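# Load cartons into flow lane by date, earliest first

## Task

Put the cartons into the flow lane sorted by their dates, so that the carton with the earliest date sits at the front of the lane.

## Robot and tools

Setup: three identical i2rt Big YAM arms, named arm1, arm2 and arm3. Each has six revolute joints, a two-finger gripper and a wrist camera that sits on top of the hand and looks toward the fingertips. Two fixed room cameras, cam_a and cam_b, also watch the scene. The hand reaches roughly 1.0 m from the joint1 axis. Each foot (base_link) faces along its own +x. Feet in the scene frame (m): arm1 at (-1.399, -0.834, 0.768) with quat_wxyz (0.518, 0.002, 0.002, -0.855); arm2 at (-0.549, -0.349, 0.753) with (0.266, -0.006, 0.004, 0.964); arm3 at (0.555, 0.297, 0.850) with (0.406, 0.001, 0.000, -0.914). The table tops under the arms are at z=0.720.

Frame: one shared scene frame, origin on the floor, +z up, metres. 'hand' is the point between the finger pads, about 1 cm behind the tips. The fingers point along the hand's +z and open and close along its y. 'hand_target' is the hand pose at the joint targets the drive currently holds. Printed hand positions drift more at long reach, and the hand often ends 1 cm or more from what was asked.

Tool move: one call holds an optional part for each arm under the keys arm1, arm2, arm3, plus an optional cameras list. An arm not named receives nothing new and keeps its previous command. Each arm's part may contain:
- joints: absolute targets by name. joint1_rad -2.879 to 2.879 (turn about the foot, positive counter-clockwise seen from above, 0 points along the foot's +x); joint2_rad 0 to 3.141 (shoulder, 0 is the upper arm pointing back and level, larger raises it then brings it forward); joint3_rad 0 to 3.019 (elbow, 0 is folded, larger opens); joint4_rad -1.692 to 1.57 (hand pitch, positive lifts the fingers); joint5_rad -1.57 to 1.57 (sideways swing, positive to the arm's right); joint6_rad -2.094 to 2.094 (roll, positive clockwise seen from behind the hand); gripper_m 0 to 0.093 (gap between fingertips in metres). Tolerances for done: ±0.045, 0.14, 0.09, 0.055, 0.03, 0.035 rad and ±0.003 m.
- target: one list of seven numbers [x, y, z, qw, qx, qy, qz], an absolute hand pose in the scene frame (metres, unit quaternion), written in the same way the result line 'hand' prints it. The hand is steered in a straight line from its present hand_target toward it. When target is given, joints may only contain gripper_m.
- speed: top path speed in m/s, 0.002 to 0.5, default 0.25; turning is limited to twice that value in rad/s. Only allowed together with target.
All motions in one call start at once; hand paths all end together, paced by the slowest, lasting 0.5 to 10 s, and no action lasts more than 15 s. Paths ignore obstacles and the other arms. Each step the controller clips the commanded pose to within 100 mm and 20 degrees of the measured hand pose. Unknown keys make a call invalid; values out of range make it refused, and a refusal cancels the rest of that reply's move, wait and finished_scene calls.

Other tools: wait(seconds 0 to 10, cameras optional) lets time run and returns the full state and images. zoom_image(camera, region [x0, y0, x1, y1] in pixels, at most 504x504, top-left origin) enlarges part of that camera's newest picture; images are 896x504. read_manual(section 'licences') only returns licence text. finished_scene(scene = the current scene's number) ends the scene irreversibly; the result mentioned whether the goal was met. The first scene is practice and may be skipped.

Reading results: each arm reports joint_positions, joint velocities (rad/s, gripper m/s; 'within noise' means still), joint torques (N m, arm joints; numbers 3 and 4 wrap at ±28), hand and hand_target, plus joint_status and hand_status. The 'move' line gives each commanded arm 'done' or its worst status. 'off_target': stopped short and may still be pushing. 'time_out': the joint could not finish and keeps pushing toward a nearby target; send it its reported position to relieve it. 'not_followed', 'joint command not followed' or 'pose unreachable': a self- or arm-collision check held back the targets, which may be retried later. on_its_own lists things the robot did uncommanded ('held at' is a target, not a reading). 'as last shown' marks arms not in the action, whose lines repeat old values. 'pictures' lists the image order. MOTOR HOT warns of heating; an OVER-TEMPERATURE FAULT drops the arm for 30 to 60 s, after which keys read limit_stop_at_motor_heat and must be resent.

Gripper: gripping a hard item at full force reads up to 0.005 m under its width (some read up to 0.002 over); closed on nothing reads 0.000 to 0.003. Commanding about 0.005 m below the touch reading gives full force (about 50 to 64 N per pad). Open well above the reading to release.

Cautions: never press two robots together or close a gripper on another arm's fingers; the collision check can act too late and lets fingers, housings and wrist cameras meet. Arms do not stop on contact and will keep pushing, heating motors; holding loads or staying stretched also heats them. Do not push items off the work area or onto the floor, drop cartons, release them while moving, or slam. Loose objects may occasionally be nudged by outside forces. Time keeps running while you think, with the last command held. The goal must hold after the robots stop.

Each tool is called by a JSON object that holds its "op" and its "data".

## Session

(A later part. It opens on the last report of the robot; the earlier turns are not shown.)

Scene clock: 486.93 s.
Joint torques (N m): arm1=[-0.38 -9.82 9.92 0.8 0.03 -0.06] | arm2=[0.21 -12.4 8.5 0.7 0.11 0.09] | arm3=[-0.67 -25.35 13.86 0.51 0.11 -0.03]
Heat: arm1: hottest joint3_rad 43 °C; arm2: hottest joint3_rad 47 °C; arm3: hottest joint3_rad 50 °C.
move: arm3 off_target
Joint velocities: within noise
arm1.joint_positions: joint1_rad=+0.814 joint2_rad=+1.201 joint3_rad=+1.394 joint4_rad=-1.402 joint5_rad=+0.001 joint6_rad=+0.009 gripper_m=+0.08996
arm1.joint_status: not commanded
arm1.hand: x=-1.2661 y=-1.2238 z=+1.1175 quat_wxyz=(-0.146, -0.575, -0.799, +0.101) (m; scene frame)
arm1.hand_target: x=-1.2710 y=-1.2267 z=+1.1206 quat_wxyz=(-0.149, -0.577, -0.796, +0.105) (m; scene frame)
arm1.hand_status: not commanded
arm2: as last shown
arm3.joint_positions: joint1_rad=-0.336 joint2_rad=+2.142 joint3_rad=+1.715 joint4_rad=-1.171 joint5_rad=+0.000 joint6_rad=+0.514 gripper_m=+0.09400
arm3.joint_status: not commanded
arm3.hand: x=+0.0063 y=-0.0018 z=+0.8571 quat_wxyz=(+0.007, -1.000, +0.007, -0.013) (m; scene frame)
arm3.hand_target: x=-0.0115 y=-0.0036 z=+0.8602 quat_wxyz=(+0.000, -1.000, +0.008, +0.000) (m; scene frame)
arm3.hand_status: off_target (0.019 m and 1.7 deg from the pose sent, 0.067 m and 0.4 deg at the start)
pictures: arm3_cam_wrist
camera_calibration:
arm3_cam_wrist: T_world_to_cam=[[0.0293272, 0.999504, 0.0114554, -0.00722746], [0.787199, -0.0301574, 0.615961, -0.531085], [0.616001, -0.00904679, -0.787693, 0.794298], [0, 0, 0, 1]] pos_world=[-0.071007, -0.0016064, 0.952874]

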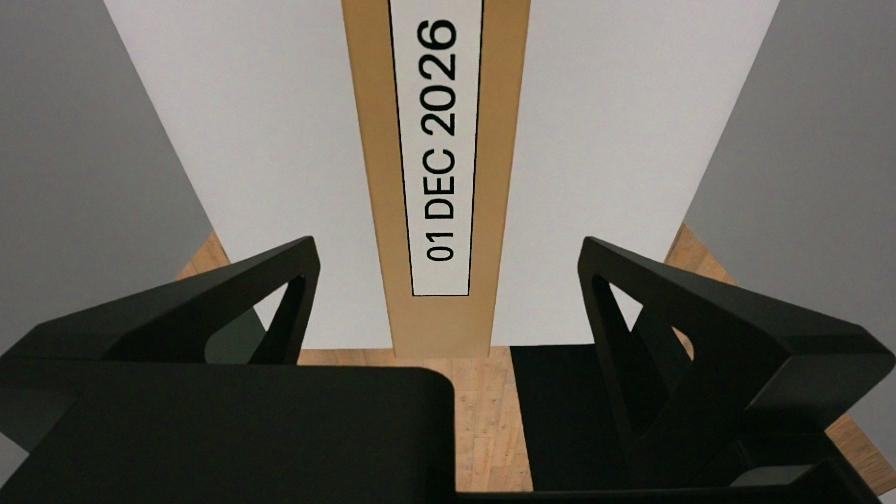

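{"op": "move", "data": {"arm3": {"target": [-0.016, -0.005, 0.793, 0, 1, -0.004, 0], "speed": 0.2}, "arm2": {"joints": {"joint1_rad": 1.722, "joint2_rad": 1.40, "joint3_rad": 1.30, "joint4_rad": -1.40, "joint5_rad": 0, "joint6_rad": -0.388, "gripper_m": 0.092}}, "cameras": ["arm3_cam_wrist", "arm2_cam_wrist"]}}

Scene clock: 494.13 s.
Joint torques (N m): arm1=[-0.38 -9.82 9.91 0.8 0.03 -0.06] | arm2=[0.21 -10.58 12.46 0.03 -0.05 -0.11] | arm3=[-1.03 -25.93 11.18 0.68 0.11 -0.04]
Heat: arm1: hottest joint3_rad 43 °C; arm2: hottest joint3_rad 48 °C; arm3: hottest joint3_rad 49 °C.
move: arm2 done; arm3 off_target
Joint velocities: within noise
arm1: as last shown
arm2.joint_positions: joint1_rad=+1.718 joint2_rad=+1.405 joint3_rad=+1.270 joint4_rad=-1.392 joint5_rad=+0.000 joint6_rad=-0.378 gripper_m=+0.09198
arm2.joint_status: all done
arm2.hand: x=-0.7100 y=-0.7304 z=+0.9744 quat_wxyz=(+0.016, +0.712, +0.702, -0.021) (m; scene frame)
arm2.hand_target: x=-0.7109 y=-0.7366 z=+0.9878 quat_wxyz=(+0.021, +0.707, +0.706, -0.033) (m; scene frame)
arm2.hand_status: not commanded
arm3.joint_positions: joint1_rad=-0.336 joint2_rad=+2.234 joint3_rad=+1.715 joint4_rad=-1.055 joint5_rad=+0.000 joint6_rad=+0.505 gripper_m=+0.09400
arm3.joint_status: not commanded
arm3.hand: x=-0.0065 y=-0.0086 z=+0.8005 quat_wxyz=(+0.001, -1.000, +0.002, -0.003) (m; scene frame)
arm3.hand_target: x=-0.0158 y=-0.0050 z=+0.7933 quat_wxyz=(+0.000, -1.000, +0.004, +0.000) (m; scene frame)
arm3.hand_status: off_target (0.013 m and 0.4 deg from the pose sent, 0.068 m and 1.7 deg at the start)
pictures: arm2_cam_wrist, arm3_cam_wrist
camera_calibration:
arm2_cam_wrist: T_world_to_cam=[[-0.99975, 0.010719, 0.0196135, -0.723134], [0.0193695, 0.853377, 0.520934, 0.137452], [-0.0111539, 0.521184, -0.853371, 1.32717], [0, 0, 0, 1]] pos_world=[-0.710813, -0.801245, 1.07514]
arm3_cam_wrist: T_world_to_cam=[[0.020287, 0.999794, -0.00052308, 0.0100174], [0.799964, -0.0159183, 0.599837, -0.473238], [0.599706, -0.0125873, -0.800122, 0.767339], [0, 0, 0, 1]] pos_world=[-0.0818072, -0.00788981, 0.897836]

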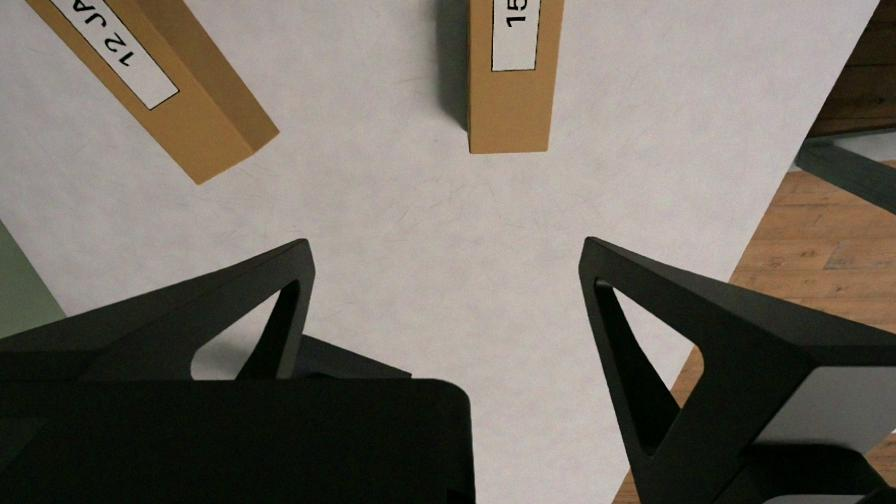

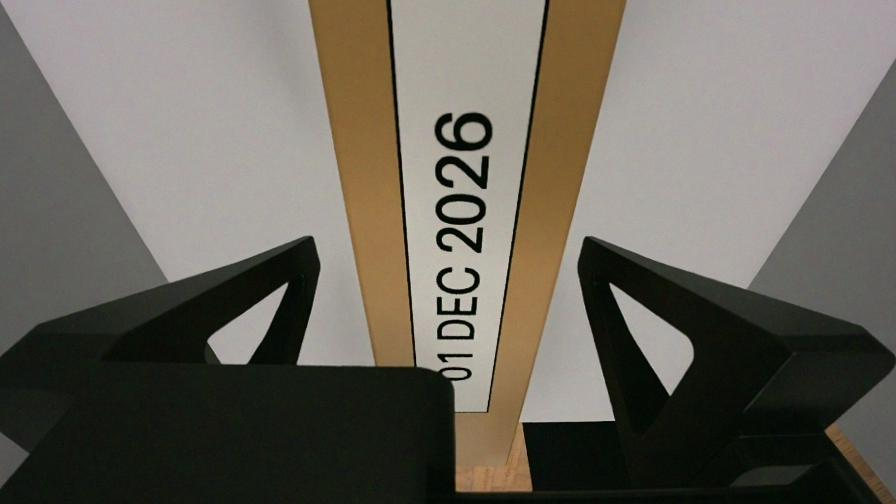

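{"op": "move", "data": {"arm3": {"target": [-0.010, 0.001, 0.780, 0, 1, -0.004, 0], "speed": 0.2}, "arm2": {"target": [-0.7532, -0.848, 0.83, 0, 0.707, 0.707, 0]}, "cameras": ["arm3_cam_wrist", "arm2_cam_wrist"]}}

{"op": "move", "data": {"arm3": {"joints": {"gripper_m": 0.054}}, "arm2": {"target": [-0.7532, -0.848, 0.752, 0, 0.707, 0.707, 0]}, "cameras": ["arm3_cam_wrist", "arm2_cam_wrist"]}}

Scene clock: 500.43 s.
Joint torques (N m): arm1=[-0.38 -9.76 9.91 0.81 0.03 -0.06] | arm2=[0.62 -14.56 13.05 0.5 0.02 -0.05] | arm3=[-1.08 -25.93 8.95 0.76 0.11 -0.03]
Heat: arm1: hottest joint3_rad 43 °C; arm2: hottest joint3_rad 49 °C; arm3: hottest joint3_rad 48 °C.
move: arm2 off_target; arm3 off_target
Joint velocities: within noise
arm1: as last shown
arm2.joint_positions: joint1_rad=+1.720 joint2_rad=+1.834 joint3_rad=+1.378 joint4_rad=-1.163 joint5_rad=+0.011 joint6_rad=-0.378 gripper_m=+0.09198
arm2.joint_status: not commanded
arm2.hand: x=-0.7481 y=-0.8255 z=+0.8212 quat_wxyz=(-0.007, +0.711, +0.703, +0.019) (m; scene frame)
arm2.hand_target: x=-0.7527 y=-0.8471 z=+0.8305 quat_wxyz=(+0.000, +0.707, +0.707, +0.000) (m; scene frame)
arm2.hand_status: off_target (0.025 m and 2.5 deg from the pose sent, 0.191 m and 3.2 deg at the start)
arm3.joint_positions: joint1_rad=-0.340 joint2_rad=+2.234 joint3_rad=+1.698 joint4_rad=-1.016 joint5_rad=+0.000 joint6_rad=+0.501 gripper_m=+0.09400
arm3.joint_status: not commanded
arm3.hand: x=-0.0096 y=-0.0075 z=+0.7950 quat_wxyz=(-0.004, -1.000, +0.002, +0.007) (m; scene frame)
arm3.hand_target: x=-0.0097 y=+0.0009 z=+0.7804 quat_wxyz=(+0.000, -1.000, +0.004, +0.000) (m; scene frame)
arm3.hand_status: off_target (0.017 m and 1.0 deg from the pose sent, 0.023 m and 0.4 deg at the start)
pictures: arm2_cam_wrist, arm3_cam_wrist
camera_calibration:
arm2_cam_wrist: T_world_to_cam=[[-0.999968, 0.00663678, -0.00451343, -0.740831], [0.0026387, 0.802934, 0.596062, 0.183272], [0.00757992, 0.596031, -0.802926, 1.28002], [0, 0, 0, 1]] pos_world=[-0.750993, -0.90517, 0.915176]
arm3_cam_wrist: T_world_to_cam=[[0.020226, 0.99973, -0.0114587, 0.0177066], [0.811489, -0.00972063, 0.584287, -0.454936], [0.584018, -0.0211164, -0.811466, 0.773642], [0, 0, 0, 1]] pos_world=[-0.0830029, -0.0057876, 0.8938]

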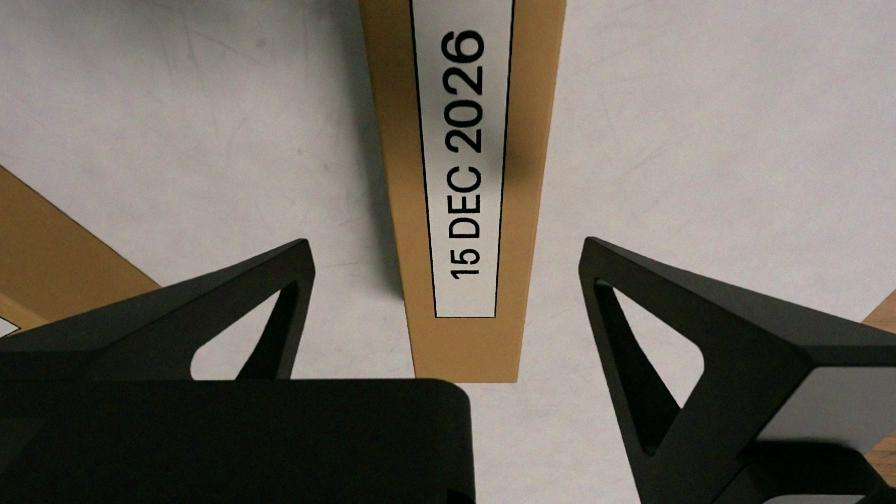

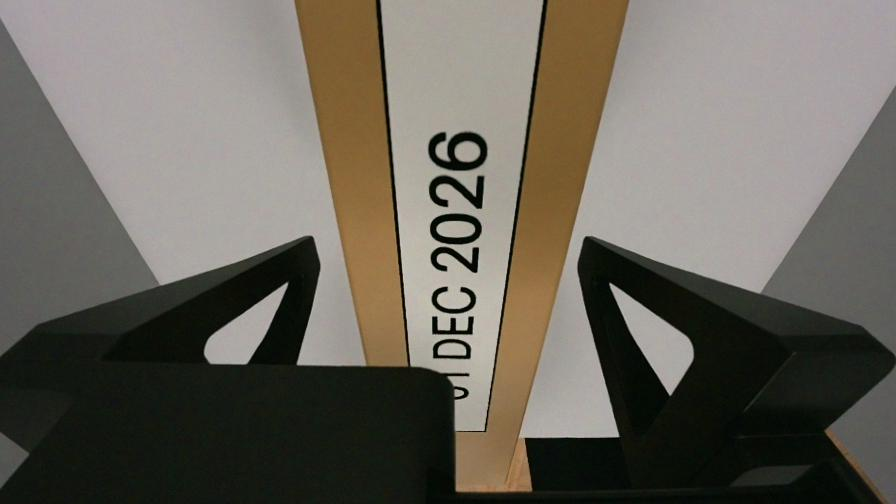

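Scene clock: 501.67 s.
Joint torques (N m): arm1=[-0.44 -9.82 9.89 0.8 0.03 -0.06] | arm2=[0.44 -15.38 8.01 0.76 0.02 -0.07] | arm3=[-0.85 -25.99 8.9 0.72 0.06 -0.02]
Heat: arm1: hottest joint3_rad 43 °C; arm2: hottest joint3_rad 49 °C; arm3: hottest joint3_rad 48 °C.
move: arm2 done; arm3 off_target
Joint velocities: within noise
arm1: as last shown
arm2.joint_positions: joint1_rad=+1.720 joint2_rad=+1.938 joint3_rad=+1.357 joint4_rad=-0.988 joint5_rad=+0.011 joint6_rad=-0.378 gripper_m=+0.09198
arm2.joint_status: not commanded
arm2.hand: x=-0.7567 y=-0.8485 z=+0.7612 quat_wxyz=(+0.003, +0.711, +0.703, -0.004) (m; scene frame)
arm2.hand_target: x=-0.7532 y=-0.8479 z=+0.7521 quat_wxyz=(+0.000, +0.707, +0.707, +0.000) (m; scene frame)
arm2.hand_status: done (0.010 m and 0.9 deg from the pose sent, 0.073 m and 2.5 deg at the start)
arm3.joint_positions: joint1_rad=-0.341 joint2_rad=+2.234 joint3_rad=+1.698 joint4_rad=-1.016 joint5_rad=+0.001 joint6_rad=+0.500 gripper_m=+0.05862
arm3.joint_status: gripper_m off_target (ended at +0.05865, target +0.05400)
arm3.hand: x=-0.0101 y=-0.0067 z=+0.7950 quat_wxyz=(-0.004, -1.000, +0.003, +0.008) (m; scene frame)
arm3.hand_target: x=-0.0098 y=+0.0010 z=+0.7804 quat_wxyz=(+0.000, -1.000, +0.004, +0.000) (m; scene frame)
arm3.hand_status: not commanded
pictures: arm2_cam_wrist, arm3_cam_wrist
camera_calibration:
arm2_cam_wrist: T_world_to_cam=[[-0.999866, 0.00746694, 0.0145931, -0.763343], [0.0143333, 0.830209, 0.557269, 0.299089], [-0.0079542, 0.557403, -0.830204, 1.22174], [0, 0, 0, 1]] pos_world=[-0.757809, -0.923609, 0.858762]
arm3_cam_wrist: T_world_to_cam=[[0.021001, 0.999722, -0.010683, 0.0163875], [0.812024, -0.0108225, 0.583524, -0.453884], [0.583246, -0.0209295, -0.812026, 0.774326], [0, 0, 0, 1]] pos_world=[-0.0834023, -0.00508893, 0.893799]

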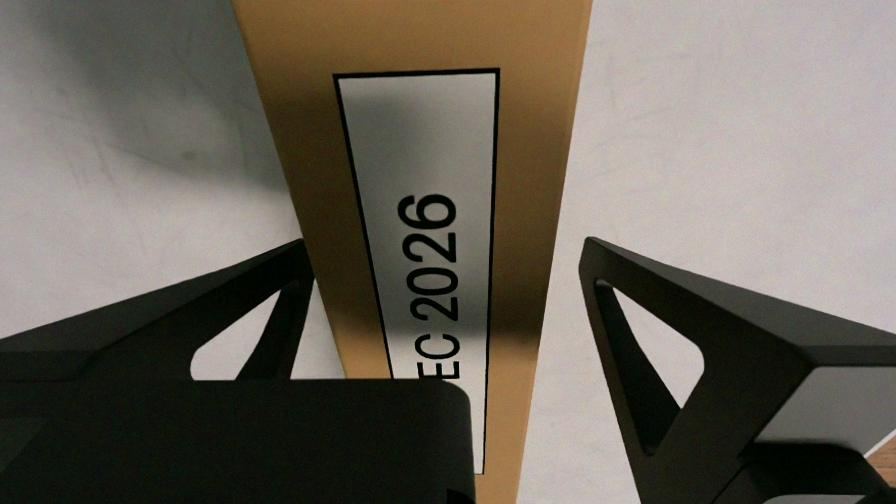

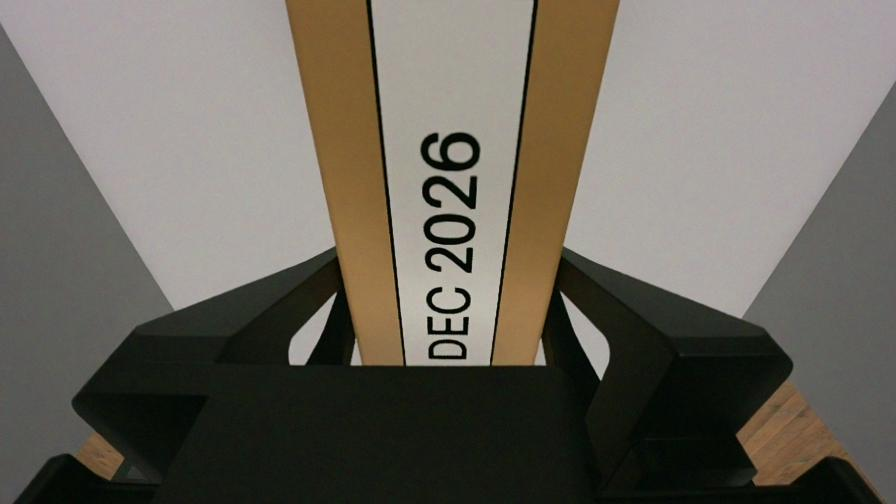

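{"op": "move", "data": {"arm3": {"target": [-0.010, -0.002, 0.905, 0, 1, -0.004, 0], "speed": 0.15}, "arm2": {"joints": {"gripper_m": 0.054}}, "cameras": ["arm3_cam_wrist", "cam_b"]}}

Scene clock: 519.73 s.
Joint torques (N m): arm1=[-0.32 -9.82 9.89 0.8 0.02 -0.06] | arm2=[0.38 -15.74 8.08 0.75 0.05 -0.06] | arm3=[-0.38 -28.69 14.94 -0.09 0.08 0.03]
Heat: arm1: hottest joint3_rad 43 °C; arm2: hottest joint3_rad 46 °C; arm3: hottest joint3_rad 46 °C.
move: arm2 off_target; arm3 off_target
Joint velocities: within noise
arm1: as last shown
arm2.joint_positions: joint1_rad=+1.720 joint2_rad=+1.938 joint3_rad=+1.357 joint4_rad=-0.988 joint5_rad=+0.010 joint6_rad=-0.379 gripper_m=+0.06078
arm2.joint_status: gripper_m off_target (ended at +0.06080, target +0.05400)
arm2.hand: x=-0.7566 y=-0.8486 z=+0.7612 quat_wxyz=(+0.003, +0.711, +0.703, -0.004) (m; scene frame)
arm2.hand_target: x=-0.7532 y=-0.8479 z=+0.7521 quat_wxyz=(+0.000, +0.707, +0.707, +0.000) (m; scene frame)
arm2.hand_status: not commanded
arm3.joint_positions: joint1_rad=-0.341 joint2_rad=+2.126 joint3_rad=+1.736 joint4_rad=-1.242 joint5_rad=+0.001 joint6_rad=+0.500 gripper_m=+0.05862
arm3.joint_status: not commanded
arm3.hand: x=+0.0109 y=+0.0047 z=+0.8750 quat_wxyz=(+0.015, -1.000, +0.002, -0.027) (m; scene frame)
arm3.hand_target: x=-0.0085 y=-0.0012 z=+0.9053 quat_wxyz=(+0.000, -1.000, +0.004, +0.000) (m; scene frame)
arm3.hand_status: off_target (0.037 m and 3.6 deg from the pose sent, 0.110 m and 1.0 deg at the start)
pictures: arm3_cam_wrist, cam_b
camera_calibration:
arm3_cam_wrist: T_world_to_cam=[[0.0195153, 0.999401, 0.0285741, -0.0290238], [0.769124, -0.0332665, 0.638233, -0.564829], [0.638801, 0.00952172, -0.769313, 0.789152], [0, 0, 0, 1]] pos_world=[-0.0691213, 0.00270238, 0.968427]

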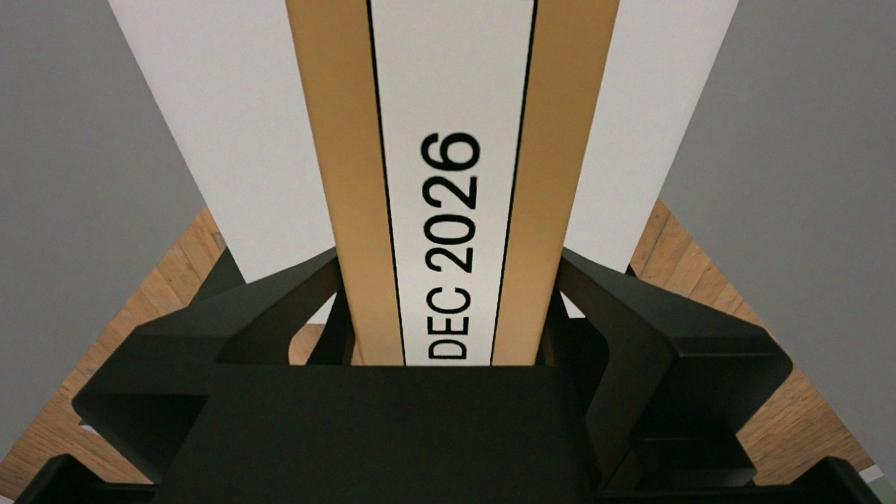

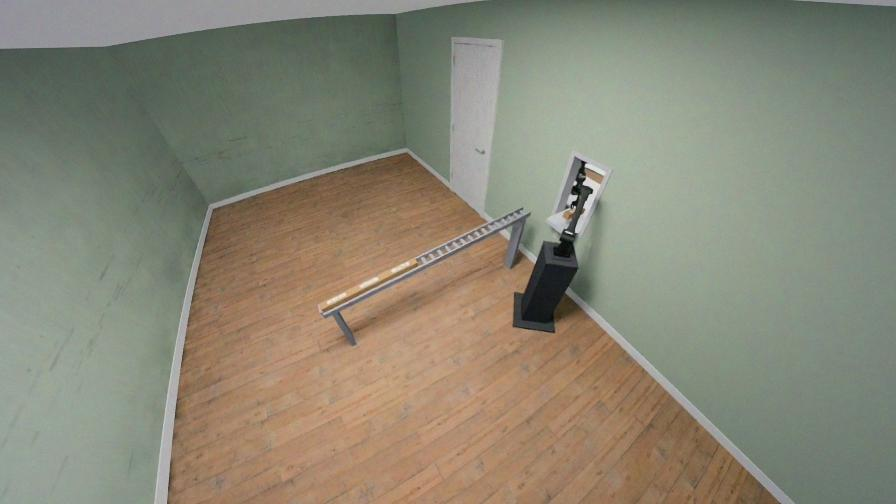

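{"op": "move", "data": {"arm3": {"target": [0.32, 0.0, 0.945, 0, 1, 0, 0], "speed": 0.2}, "arm2": {"target": [-0.7532, -0.838, 0.93, 0, 0.707, 0.707, 0], "speed": 0.15}, "cameras": ["arm3_cam_wrist", "cam_a"]}}

Scene clock: 529.73 s.
Joint torques (N m): arm1=[-0.44 -9.82 9.91 0.8 0.03 -0.05] | arm2=[0.21 -16.5 15.06 -0.29 0.03 -0.09] | arm3=[1.03 -16.26 9.95 0.2 0.2 0.14]
Heat: arm1: hottest joint3_rad 43 °C; arm2: hottest joint3_rad 46 °C; arm3: hottest joint3_rad 47 °C.
move: arm2 off_target; arm3 done
Joint velocities: within noise
arm1: as last shown
arm2.joint_positions: joint1_rad=+1.720 joint2_rad=+1.760 joint3_rad=+1.490 joint4_rad=-1.378 joint5_rad=+0.011 joint6_rad=-0.379 gripper_m=+0.06078
arm2.joint_status: not commanded
arm2.hand: x=-0.7457 y=-0.8171 z=+0.8992 quat_wxyz=(-0.013, +0.710, +0.703, +0.033) (m; scene frame)
arm2.hand_target: x=-0.7524 y=-0.8361 z=+0.9302 quat_wxyz=(+0.000, +0.707, +0.707, +0.000) (m; scene frame)
arm2.hand_status: off_target (0.038 m and 4.1 deg from the pose sent, 0.169 m and 0.9 deg at the start)
arm3.joint_positions: joint1_rad=+0.060 joint2_rad=+1.457 joint3_rad=+0.959 joint4_rad=-1.094 joint5_rad=-0.002 joint6_rad=+0.896 gripper_m=+0.05862
arm3.joint_status: not commanded
arm3.hand: x=+0.3190 y=+0.0033 z=+0.9358 quat_wxyz=(+0.008, -1.000, +0.000, -0.008) (m; scene frame)
arm3.hand_target: x=+0.3200 y=+0.0002 z=+0.9448 quat_wxyz=(+0.000, -1.000, +0.000, +0.000) (m; scene frame)
arm3.hand_status: done (0.010 m and 1.3 deg from the pose sent, 0.317 m and 3.6 deg at the start)
pictures: arm3_cam_wrist, cam_a
camera_calibration:
arm3_cam_wrist: T_world_to_cam=[[0.0156537, 0.999783, 0.0137277, -0.0202809], [0.793111, -0.020776, 0.608723, -0.820712], [0.608876, 0.00135876, -0.793264, 0.671147], [0, 0, 0, 1]] pos_world=[0.242587, 0.00231348, 1.03226]

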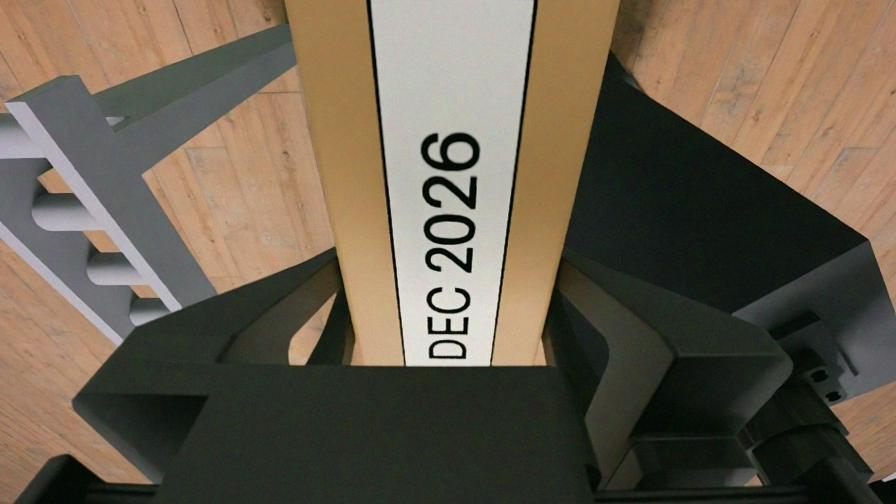

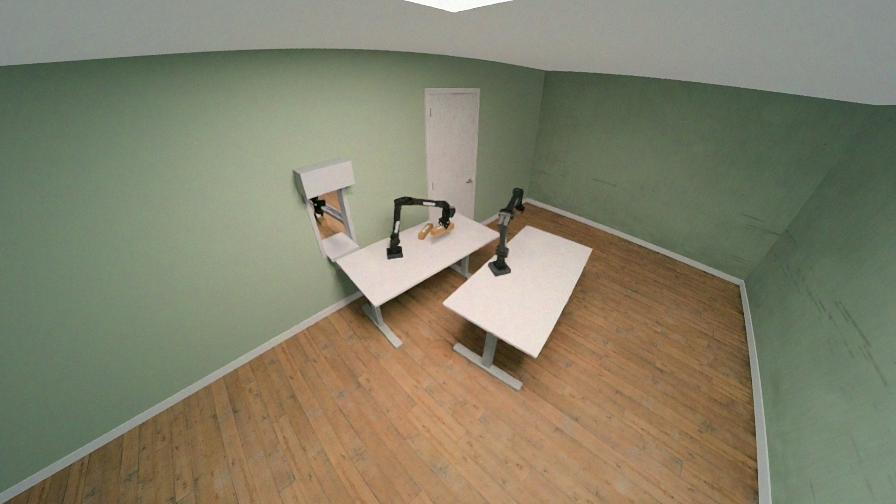

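{"op": "move", "data": {"arm3": {"joints": {"joint1_rad": 1.1526, "joint2_rad": 2.1216, "joint3_rad": 1.9324, "joint4_rad": -1.3816, "joint5_rad": 0, "joint6_rad": 2.0026}}, "arm2": {"joints": {"joint1_rad": -1.755, "joint2_rad": 1.5587, "joint3_rad": 1.2742, "joint4_rad": -1.2863, "joint5_rad": 0, "joint6_rad": 0.848}}, "cameras": ["arm3_cam_wrist", "arm2_cam_wrist", "cam_b"]}}

Scene clock: 542.80 s.
Joint torques (N m): arm1=[-0.32 -9.82 9.89 0.81 0.03 -0.06] | arm2=[-0.09 -14.27 9.14 -0.17 -0.03 0.08] | arm3=[0.03 -28.34 14.91 -0.17 0.15 0.15]
Heat: arm1: hottest joint3_rad 43 °C; arm2: hottest joint3_rad 50 °C; arm3: hottest joint3_rad 45 °C.
move: arm2 done; arm3 done
Joint velocities: within noise
arm1: as last shown
arm2.joint_positions: joint1_rad=-1.756 joint2_rad=+1.577 joint3_rad=+1.280 joint4_rad=-1.277 joint5_rad=+0.002 joint6_rad=+0.839 gripper_m=+0.06098
arm2.joint_status: all done
arm2.hand: x=-0.2469 y=-0.0061 z=+0.9031 quat_wxyz=(-0.004, +0.004, -1.000, +0.008) (m; scene frame)
arm2.hand_target: x=-0.2506 y=-0.0091 z=+0.9090 quat_wxyz=(-0.005, +0.000, -1.000, +0.006) (m; scene frame)
arm2.hand_status: not commanded
arm3.joint_positions: joint1_rad=+1.150 joint2_rad=+2.129 joint3_rad=+1.883 joint4_rad=-1.372 joint5_rad=-0.001 joint6_rad=+1.994 gripper_m=+0.05863
arm3.joint_status: all done
arm3.hand: x=+0.8120 y=-0.2870 z=+0.9276 quat_wxyz=(+0.022, -1.000, +0.004, +0.008) (m; scene frame)
arm3.hand_target: x=+0.8192 y=-0.2995 z=+0.9506 quat_wxyz=(+0.000, -1.000, +0.007, -0.001) (m; scene frame)
arm3.hand_status: not commanded
pictures: arm2_cam_wrist, arm3_cam_wrist, cam_b
camera_calibration:
arm2_cam_wrist: T_world_to_cam=[[0.0120186, -0.999524, 0.0284192, -0.0308001], [-0.829786, 0.00588925, 0.55805, -0.700801], [-0.557952, -0.0302888, -0.82932, 0.733869], [0, 0, 0, 1]] pos_world=[-0.171681, -0.00443024, 1.00057]
arm3_cam_wrist: T_world_to_cam=[[0.0240359, 0.998851, 0.0414499, 0.229668], [0.812538, -0.0436738, 0.58127, -1.20961], [0.582413, 0.0197082, -0.812654, 0.409567], [0, 0, 0, 1]] pos_world=[0.7388, -0.290305, 1.02643]

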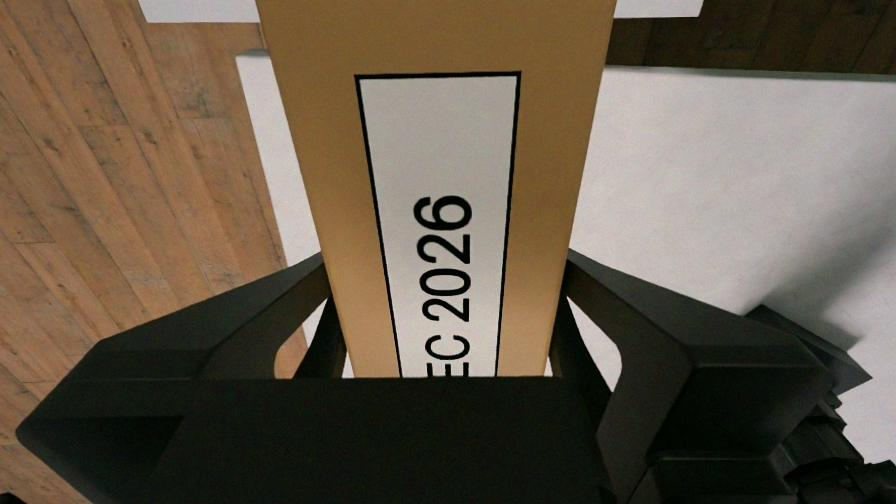

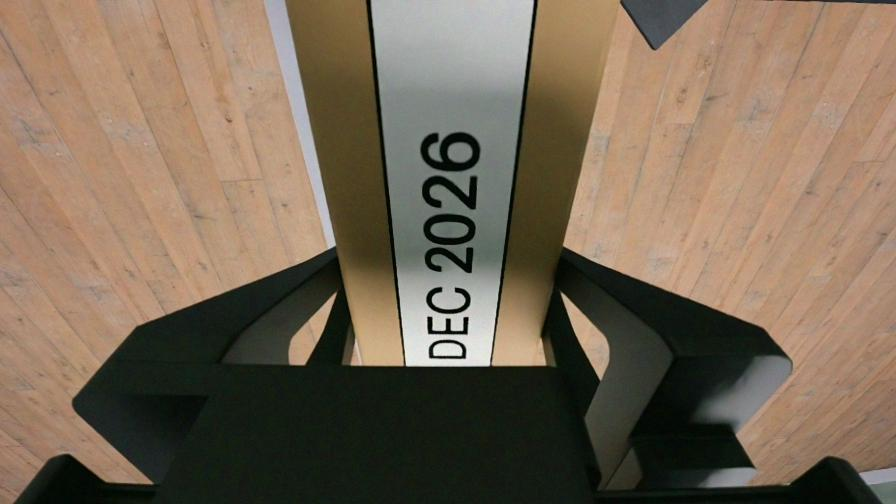

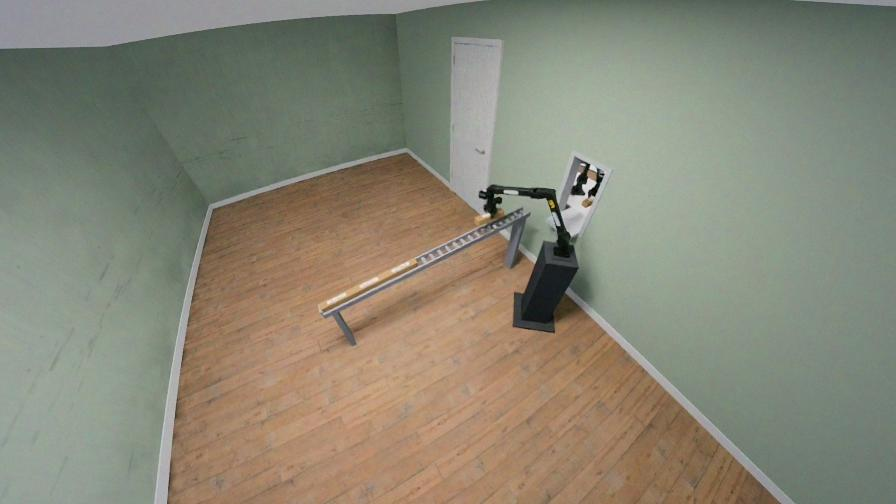

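{"op": "zoom_image", "data": {"camera": "arm3_cam_wrist", "region": [200, 0, 400, 260]}}

{"op": "move", "data": {"arm3": {"target": [0.8192, -0.25, 0.985, 0, 1, 0.007, 0], "speed": 0.2}, "cameras": ["arm3_cam_wrist"]}}

Scaled by 1.938 from the camera's 896x504 image, which has a finer 1280x720 frame.

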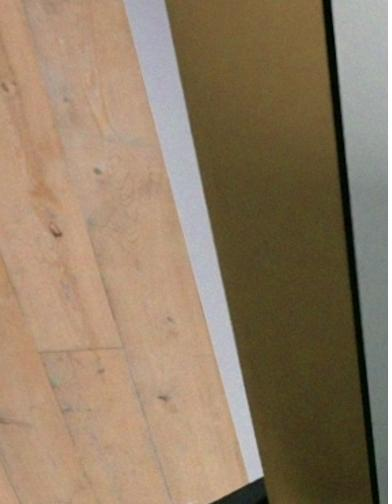

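Scene clock: 558.97 s.
Joint torques (N m): arm1=[-0.38 -9.76 9.91 0.79 0.03 -0.06] | arm2=[-0.09 -14.27 9.17 -0.17 -0.03 0.08] | arm3=[0.85 -27.4 11.07 -0.05 0.22 0.15]
Heat: arm1: hottest joint3_rad 43 °C; arm2: hottest joint3_rad 49 °C; arm3: hottest joint3_rad 47 °C.
move: arm3 off_target
Joint velocities: within noise
arm1, arm2: as last shown
arm3.joint_positions: joint1_rad=+1.181 joint2_rad=+1.993 joint3_rad=+1.780 joint4_rad=-1.374 joint5_rad=-0.001 joint6_rad=+2.000 gripper_m=+0.05863
arm3.joint_status: not commanded
arm3.hand: x=+0.8164 y=-0.2515 z=+0.9719 quat_wxyz=(+0.008, -1.000, -0.008, +0.002) (m; scene frame)
arm3.hand_target: x=+0.8190 y=-0.2499 z=+0.9848 quat_wxyz=(+0.000, -1.000, -0.007, +0.000) (m; scene frame)
arm3.hand_status: off_target (0.013 m and 0.9 deg from the pose sent, 0.069 m and 3.0 deg at the start)
pictures: arm3_cam_wrist
camera_calibration:
arm3_cam_wrist: T_world_to_cam=[[-0.000685694, 0.999921, 0.0125495, 0.240723], [0.805724, -0.00688054, 0.592251, -1.23333], [0.592291, 0.0105176, -0.805656, 0.425135], [0, 0, 0, 1]] pos_world=[0.742082, -0.253662, 1.06993]

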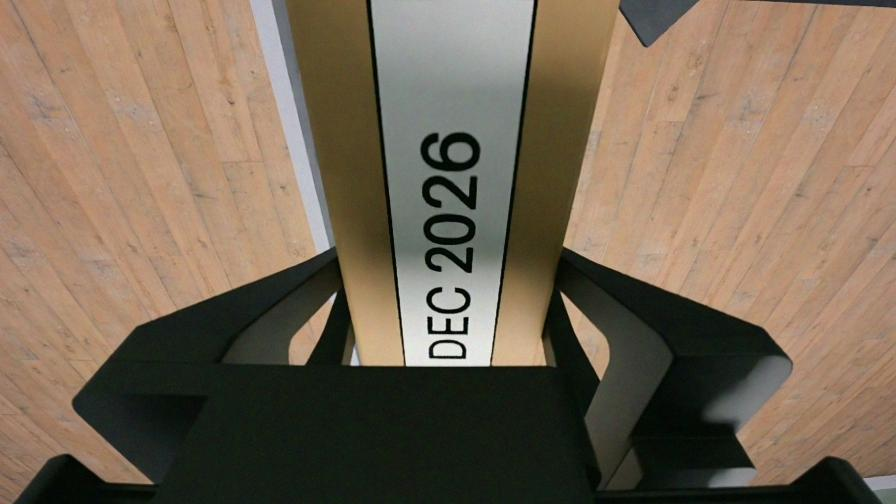

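{"op": "move", "data": {"arm3": {"target": [0.80, -0.17, 0.985, 0, 1, 0, 0], "speed": 0.25}, "cameras": ["arm3_cam_wrist"]}}

Scene clock: 570.60 s.
Joint torques (N m): arm1=[-0.38 -9.88 9.89 0.79 0.03 -0.06] | arm2=[-0.15 -14.21 9.17 -0.16 -0.03 0.08] | arm3=[0.73 -23.36 10.61 0.44 0.21 0.16]
Heat: arm1: hottest joint3_rad 43 °C; arm2: hottest joint3_rad 48 °C; arm3: hottest joint3_rad 46 °C.
move: arm3 off_target
Joint velocities: within noise
arm1.joint_positions: joint1_rad=+0.814 joint2_rad=+1.201 joint3_rad=+1.394 joint4_rad=-1.402 joint5_rad=+0.001 joint6_rad=+0.009 gripper_m=+0.08996
arm1.joint_status: not commanded
arm1.hand: x=-1.2661 y=-1.2238 z=+1.1175 quat_wxyz=(-0.146, -0.575, -0.799, +0.101) (m; scene frame)
arm1.hand_target: x=-1.2710 y=-1.2267 z=+1.1206 quat_wxyz=(-0.149, -0.577, -0.796, +0.105) (m; scene frame)
arm1.hand_status: not commanded
arm2: as last shown
arm3.joint_positions: joint1_rad=+1.213 joint2_rad=+1.785 joint3_rad=+1.473 joint4_rad=-1.291 joint5_rad=-0.001 joint6_rad=+2.048 gripper_m=+0.05863
arm3.joint_status: not commanded
arm3.hand: x=+0.7955 y=-0.1682 z=+0.9735 quat_wxyz=(+0.015, -1.000, -0.001, +0.006) (m; scene frame)
arm3.hand_target: x=+0.8000 y=-0.1699 z=+0.9850 quat_wxyz=(+0.000, -1.000, +0.000, +0.000) (m; scene frame)
arm3.hand_status: off_target (0.012 m and 1.8 deg from the pose sent, 0.084 m and 1.3 deg at the start)
pictures: arm3_cam_wrist
camera_calibration:
arm3_cam_wrist: T_world_to_cam=[[0.0143595, 0.999548, 0.0264081, 0.131931], [0.810257, -0.0271077, 0.585448, -1.21722], [0.585899, 0.0129906, -0.81028, 0.447984], [0, 0, 0, 1]] pos_world=[0.721893, -0.170687, 1.07213]

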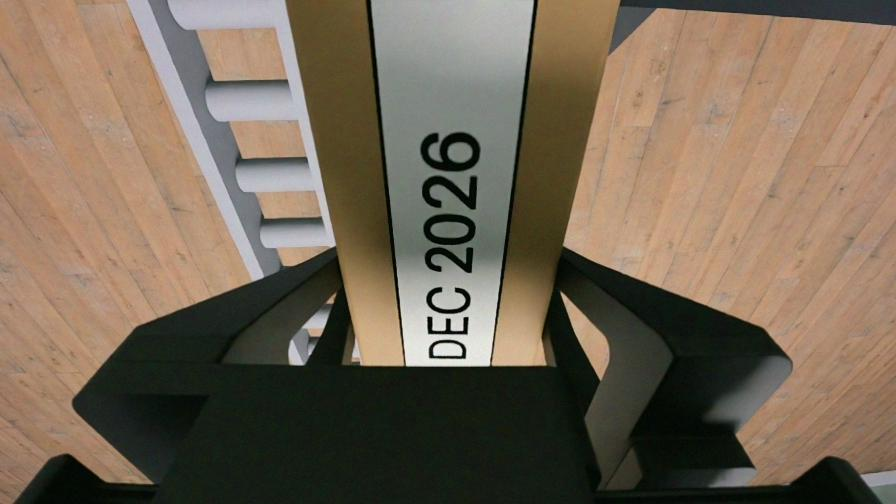

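{"op": "zoom_image", "data": {"camera": "arm3_cam_wrist", "region": [120, 0, 360, 380]}}

Scaled by 1.326 from the camera's 896x504 image, which has a finer 1280x720 frame.

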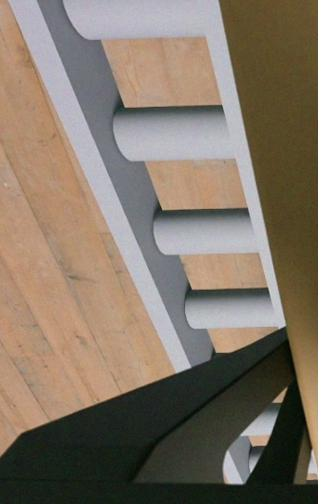

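{"op": "move", "data": {"arm3": {"target": [0.825, -0.335, 0.91, 0, 1, 0.0, 0], "speed": 0.25}, "arm2": {"target": [0.02, 0.0, 0.90, 0, 0, 1, 0], "speed": 0.2}, "cameras": ["arm3_cam_wrist", "arm2_cam_wrist"]}}

Scene clock: 602.03 s.
Joint torques (N m): arm1=[-0.38 -9.76 9.91 0.81 0.03 -0.05] | arm2=[-0.44 -20.54 15.66 -0.2 -0.08 -0.1] | arm3=[-0.38 -28.1 16.05 -0.18 0.17 -0.03]
Heat: arm1: hottest joint3_rad 43 °C; arm2: hottest joint3_rad 48 °C; arm3: hottest joint3_rad 46 °C.
move: arm2 off_target; arm3 off_target
Joint velocities: within noise
arm1: as last shown
arm2.joint_positions: joint1_rad=-2.055 joint2_rad=+2.133 joint3_rad=+2.019 joint4_rad=-1.509 joint5_rad=-0.012 joint6_rad=+0.556 gripper_m=+0.06098
arm2.joint_status: not commanded
arm2.hand: x=+0.0028 y=-0.0094 z=+0.8800 quat_wxyz=(+0.021, -0.005, -1.000, +0.014) (m; scene frame)
arm2.hand_target: x=+0.0186 y=-0.0009 z=+0.9003 quat_wxyz=(-0.001, +0.000, -1.000, +0.000) (m; scene frame)
arm2.hand_status: off_target (0.028 m and 2.9 deg from the pose sent, 0.267 m and 1.1 deg at the start)
arm3.joint_positions: joint1_rad=+1.149 joint2_rad=+2.239 joint3_rad=+1.984 joint4_rad=-1.358 joint5_rad=+0.001 joint6_rad=+1.984 gripper_m=+0.05863
arm3.joint_status: not commanded
arm3.hand: x=+0.8233 y=-0.3154 z=+0.8941 quat_wxyz=(+0.019, -1.000, +0.000, +0.008) (m; scene frame)
arm3.hand_target: x=+0.8244 y=-0.3339 z=+0.9103 quat_wxyz=(-0.001, -1.000, +0.000, +0.000) (m; scene frame)
arm3.hand_status: off_target (0.025 m and 2.4 deg from the pose sent, 0.181 m and 1.8 deg at the start)
pictures: arm2_cam_wrist, arm3_cam_wrist
camera_calibration:
arm2_cam_wrist: T_world_to_cam=[[-0.00374205, -0.99913, 0.04154, -0.0478588], [-0.800728, 0.0278773, 0.598379, -0.516012], [-0.599016, -0.031023, -0.800136, 0.828414], [0, 0, 0, 1]] pos_world=[0.0828688, -0.00773223, 0.973602]
arm3_cam_wrist: T_world_to_cam=[[0.015157, 0.999263, 0.0352764, 0.271959], [0.812268, -0.0328792, 0.582358, -1.19799], [0.583088, 0.0198271, -0.812167, 0.375369], [0, 0, 0, 1]] pos_world=[0.750094, -0.31859, 0.992927]

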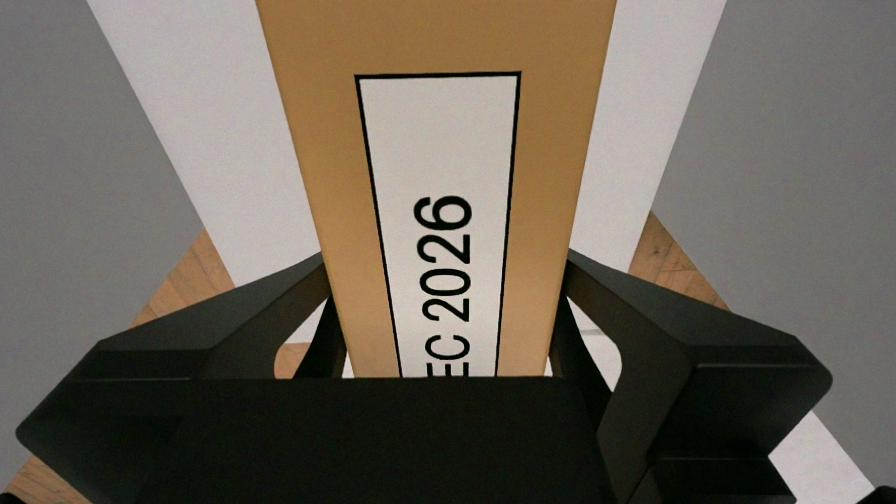

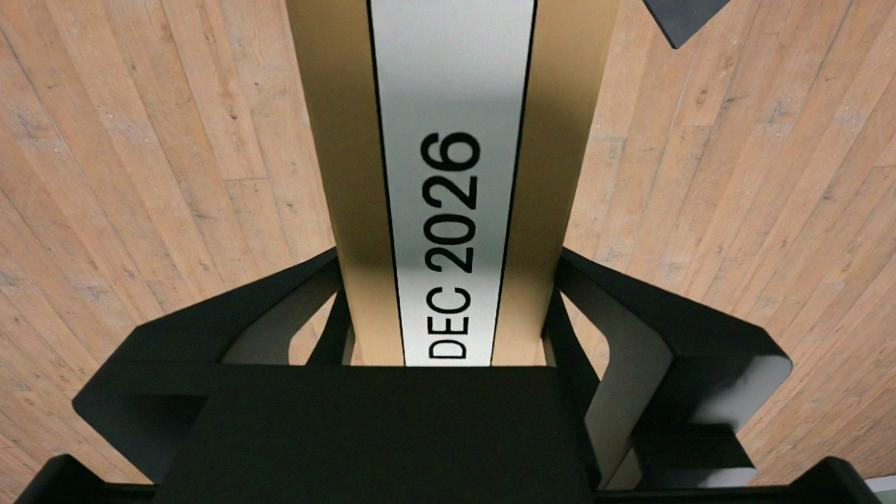

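{"op": "move", "data": {"arm3": {"target": [0.825, -0.335, 0.94, 0, 0.9763, 0.2164, 0], "speed": 0.25}, "arm2": {"target": [0.02, 0.002, 0.798, 0, 0, 1, 0], "speed": 0.15}, "cameras": ["arm3_cam_wrist", "arm2_cam_wrist"]}}

Scene clock: 611.10 s.
Joint torques (N m): arm1=[-0.32 -9.82 9.89 0.8 0.03 -0.05] | arm2=[-0.15 -21.89 9.63 0.58 -0.08 -0.07] | arm3=[-0.62 -30.21 16.32 -0.17 0.01 0]
Heat: arm1: hottest joint3_rad 43 °C; arm2: hottest joint3_rad 49 °C; arm3: hottest joint3_rad 47 °C.
move: arm2 done; arm3 off_target
Joint velocities: within noise
arm1: as last shown
arm2.joint_positions: joint1_rad=-2.055 joint2_rad=+2.208 joint3_rad=+1.930 joint4_rad=-1.302 joint5_rad=-0.012 joint6_rad=+0.555 gripper_m=+0.06098
arm2.joint_status: not commanded
arm2.hand: x=+0.0195 y=-0.0006 z=+0.7980 quat_wxyz=(+0.003, -0.004, -1.000, +0.003) (m; scene frame)
arm2.hand_target: x=+0.0200 y=+0.0020 z=+0.7979 quat_wxyz=(+0.000, +0.000, -1.000, +0.000) (m; scene frame)
arm2.hand_status: done (0.003 m and 0.7 deg from the pose sent, 0.085 m and 2.9 deg at the start)
arm3.joint_positions: joint1_rad=+1.149 joint2_rad=+2.239 joint3_rad=+2.030 joint4_rad=-1.423 joint5_rad=+0.005 joint6_rad=+1.549 gripper_m=+0.05863
arm3.joint_status: not commanded
arm3.hand: x=+0.8223 y=-0.3148 z=+0.9112 quat_wxyz=(+0.030, -0.976, -0.216, +0.007) (m; scene frame)
arm3.hand_target: x=+0.8242 y=-0.3334 z=+0.9403 quat_wxyz=(-0.001, -0.976, -0.216, +0.000) (m; scene frame)
arm3.hand_status: off_target (0.035 m and 3.5 deg from the pose sent, 0.050 m and 25.1 deg at the start)
pictures: arm2_cam_wrist, arm3_cam_wrist
camera_calibration:
arm2_cam_wrist: T_world_to_cam=[[-0.00386042, -0.999811, 0.0190428, -0.0176766], [-0.821734, 0.0140235, 0.569699, -0.430598], [-0.569858, -0.0134488, -0.821633, 0.789676], [0, 0, 0, 1]] pos_world=[0.0960985, -0.00101454, 0.894472]
arm3_cam_wrist: T_world_to_cam=[[-0.407823, 0.911192, 0.0583826, 0.569944], [0.748684, 0.297119, 0.592615, -1.06023], [0.522639, 0.285392, -0.803368, 0.515115], [0, 0, 0, 1]] pos_world=[0.756997, -0.351323, 1.00886]

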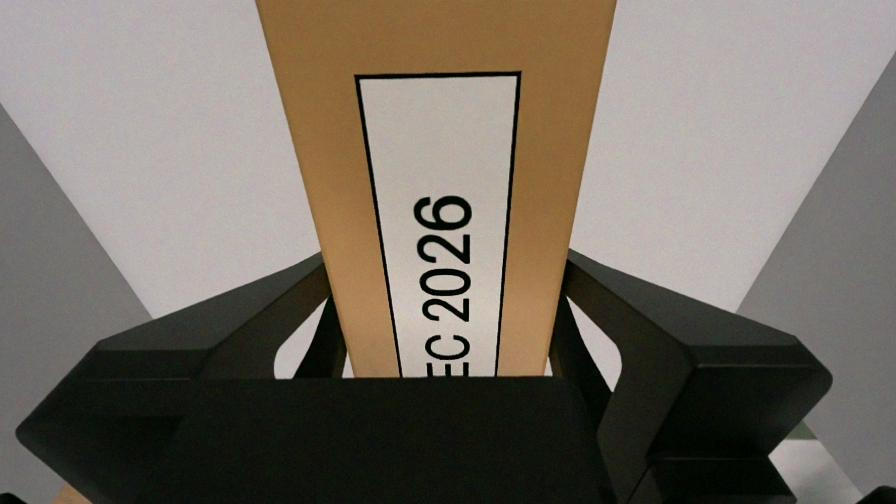

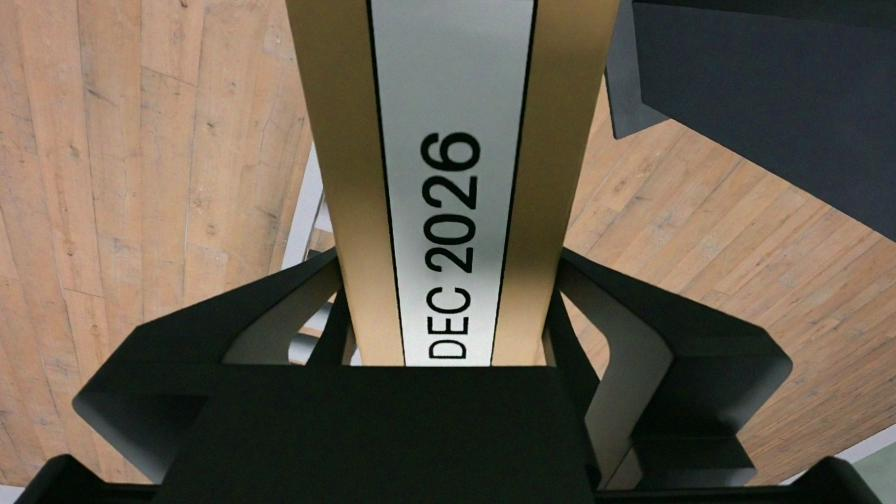

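{"op": "zoom_image", "data": {"camera": "arm3_cam_wrist", "region": [250, 100, 450, 370]}}

{"op": "move", "data": {"arm2": {"joints": {"gripper_m": 0.09}}, "cameras": ["arm2_cam_wrist"]}}

Scaled by 1.867 from the camera's 896x504 image, which has a finer 1280x720 frame.

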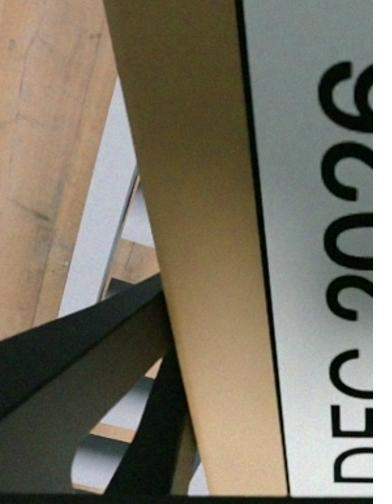

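Scene clock: 614.70 s.
Joint torques (N m): arm1=[-0.32 -9.82 9.88 0.8 0.02 -0.05] | arm2=[-0.03 -21.83 9.69 0.61 -0.06 -0.07] | arm3=[-0.79 -30.04 16.24 -0.2 0.04 -0.03]
Heat: arm1: hottest joint3_rad 43 °C; arm2: hottest joint3_rad 48 °C; arm3: hottest joint3_rad 47 °C.
move: arm2 done
Joint velocities: within noise
arm1: as last shown
arm2.joint_positions: joint1_rad=-2.055 joint2_rad=+2.206 joint3_rad=+1.930 joint4_rad=-1.302 joint5_rad=-0.013 joint6_rad=+0.555 gripper_m=+0.08986
arm2.joint_status: all done
arm2.hand: x=+0.0196 y=-0.0004 z=+0.7992 quat_wxyz=(+0.002, -0.004, -1.000, +0.002) (m; scene frame)
arm2.hand_target: x=+0.0201 y=+0.0020 z=+0.7981 quat_wxyz=(+0.000, +0.000, -1.000, +0.000) (m; scene frame)
arm2.hand_status: not commanded
arm3.joint_positions: joint1_rad=+1.149 joint2_rad=+2.239 joint3_rad=+2.030 joint4_rad=-1.423 joint5_rad=+0.005 joint6_rad=+1.548 gripper_m=+0.05863
arm3.joint_status: not commanded
arm3.hand: x=+0.8223 y=-0.3149 z=+0.9114 quat_wxyz=(+0.030, -0.976, -0.217, +0.007) (m; scene frame)
arm3.hand_target: x=+0.8241 y=-0.3334 z=+0.9403 quat_wxyz=(-0.001, -0.976, -0.216, +0.000) (m; scene frame)
arm3.hand_status: not commanded
pictures: arm2_cam_wrist
camera_calibration:
arm2_cam_wrist: T_world_to_cam=[[-0.00382441, -0.999835, 0.0177578, -0.0165528], [-0.822587, 0.0132432, 0.568486, -0.430169], [-0.568627, -0.0124332, -0.822501, 0.791405], [0, 0, 0, 1]] pos_world=[0.0960998, -0.00101351, 0.89577]

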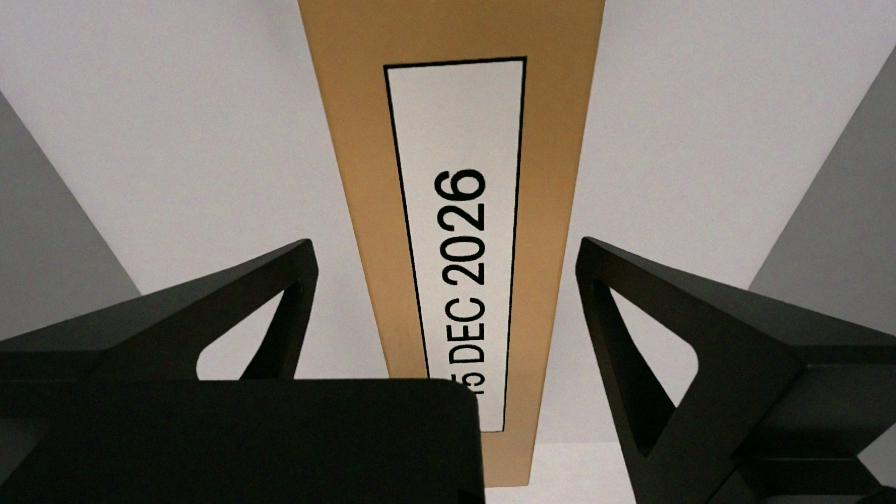

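{"op": "move", "data": {"arm3": {"target": [0.825, -0.345, 0.865, -0.02, -0.9997, 0.0044, -0.008], "speed": 0.2}, "arm2": {"target": [0.02, 0.002, 0.885, 0, 0, 1, 0], "speed": 0.2}, "cameras": ["arm3_cam_wrist"]}}

Scene clock: 636.17 s.
Joint torques (N m): arm1=[-0.26 -9.82 9.89 0.83 0.03 -0.06] | arm2=[-0.26 -21.48 14.37 -0.2 -0.05 -0.09] | arm3=[-0.79 -29.33 11.04 0.61 0.18 0.15]
Heat: arm1: hottest joint3_rad 43 °C; arm2: hottest joint3_rad 48 °C; arm3: hottest joint3_rad 47 °C.
move: arm2 off_target; arm3 done
Joint velocities: within noise
arm1: as last shown
arm2.joint_positions: joint1_rad=-2.055 joint2_rad=+2.149 joint3_rad=+2.012 joint4_rad=-1.478 joint5_rad=-0.013 joint6_rad=+0.555 gripper_m=+0.08994
arm2.joint_status: not commanded
arm2.hand: x=+0.0073 y=-0.0068 z=+0.8669 quat_wxyz=(+0.018, -0.005, -1.000, +0.012) (m; scene frame)
arm2.hand_target: x=+0.0191 y=+0.0014 z=+0.8851 quat_wxyz=(+0.000, +0.000, -1.000, +0.000) (m; scene frame)
arm2.hand_status: off_target (0.024 m and 2.5 deg from the pose sent, 0.086 m and 0.6 deg at the start)
arm3.joint_positions: joint1_rad=+1.146 joint2_rad=+2.281 joint3_rad=+1.980 joint4_rad=-1.240 joint5_rad=+0.001 joint6_rad=+1.971 gripper_m=+0.05863
arm3.joint_status: not commanded
arm3.hand: x=+0.8306 y=-0.3372 z=+0.8650 quat_wxyz=(-0.014, -1.000, -0.006, -0.006) (m; scene frame)
arm3.hand_target: x=+0.8249 y=-0.3448 z=+0.8650 quat_wxyz=(-0.020, -1.000, +0.004, -0.008) (m; scene frame)
arm3.hand_status: done (0.010 m and 1.4 deg from the pose sent, 0.055 m and 26.2 deg at the start)
pictures: arm3_cam_wrist
camera_calibration:
arm3_cam_wrist: T_world_to_cam=[[0.00459066, 0.999543, -0.029866, 0.359962], [0.79551, 0.0144466, 0.605769, -1.17804], [0.605924, -0.0265396, -0.79508, 0.298405], [0, 0, 0, 1]] pos_world=[0.754681, -0.334859, 0.961628]

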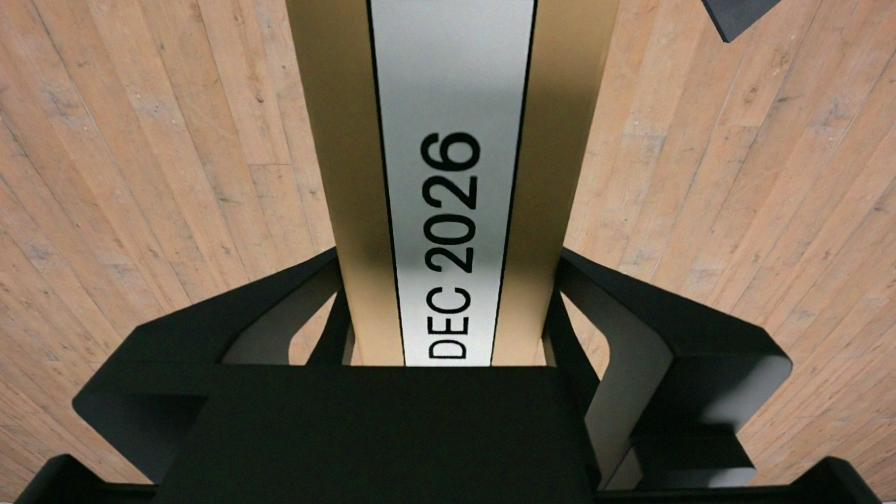

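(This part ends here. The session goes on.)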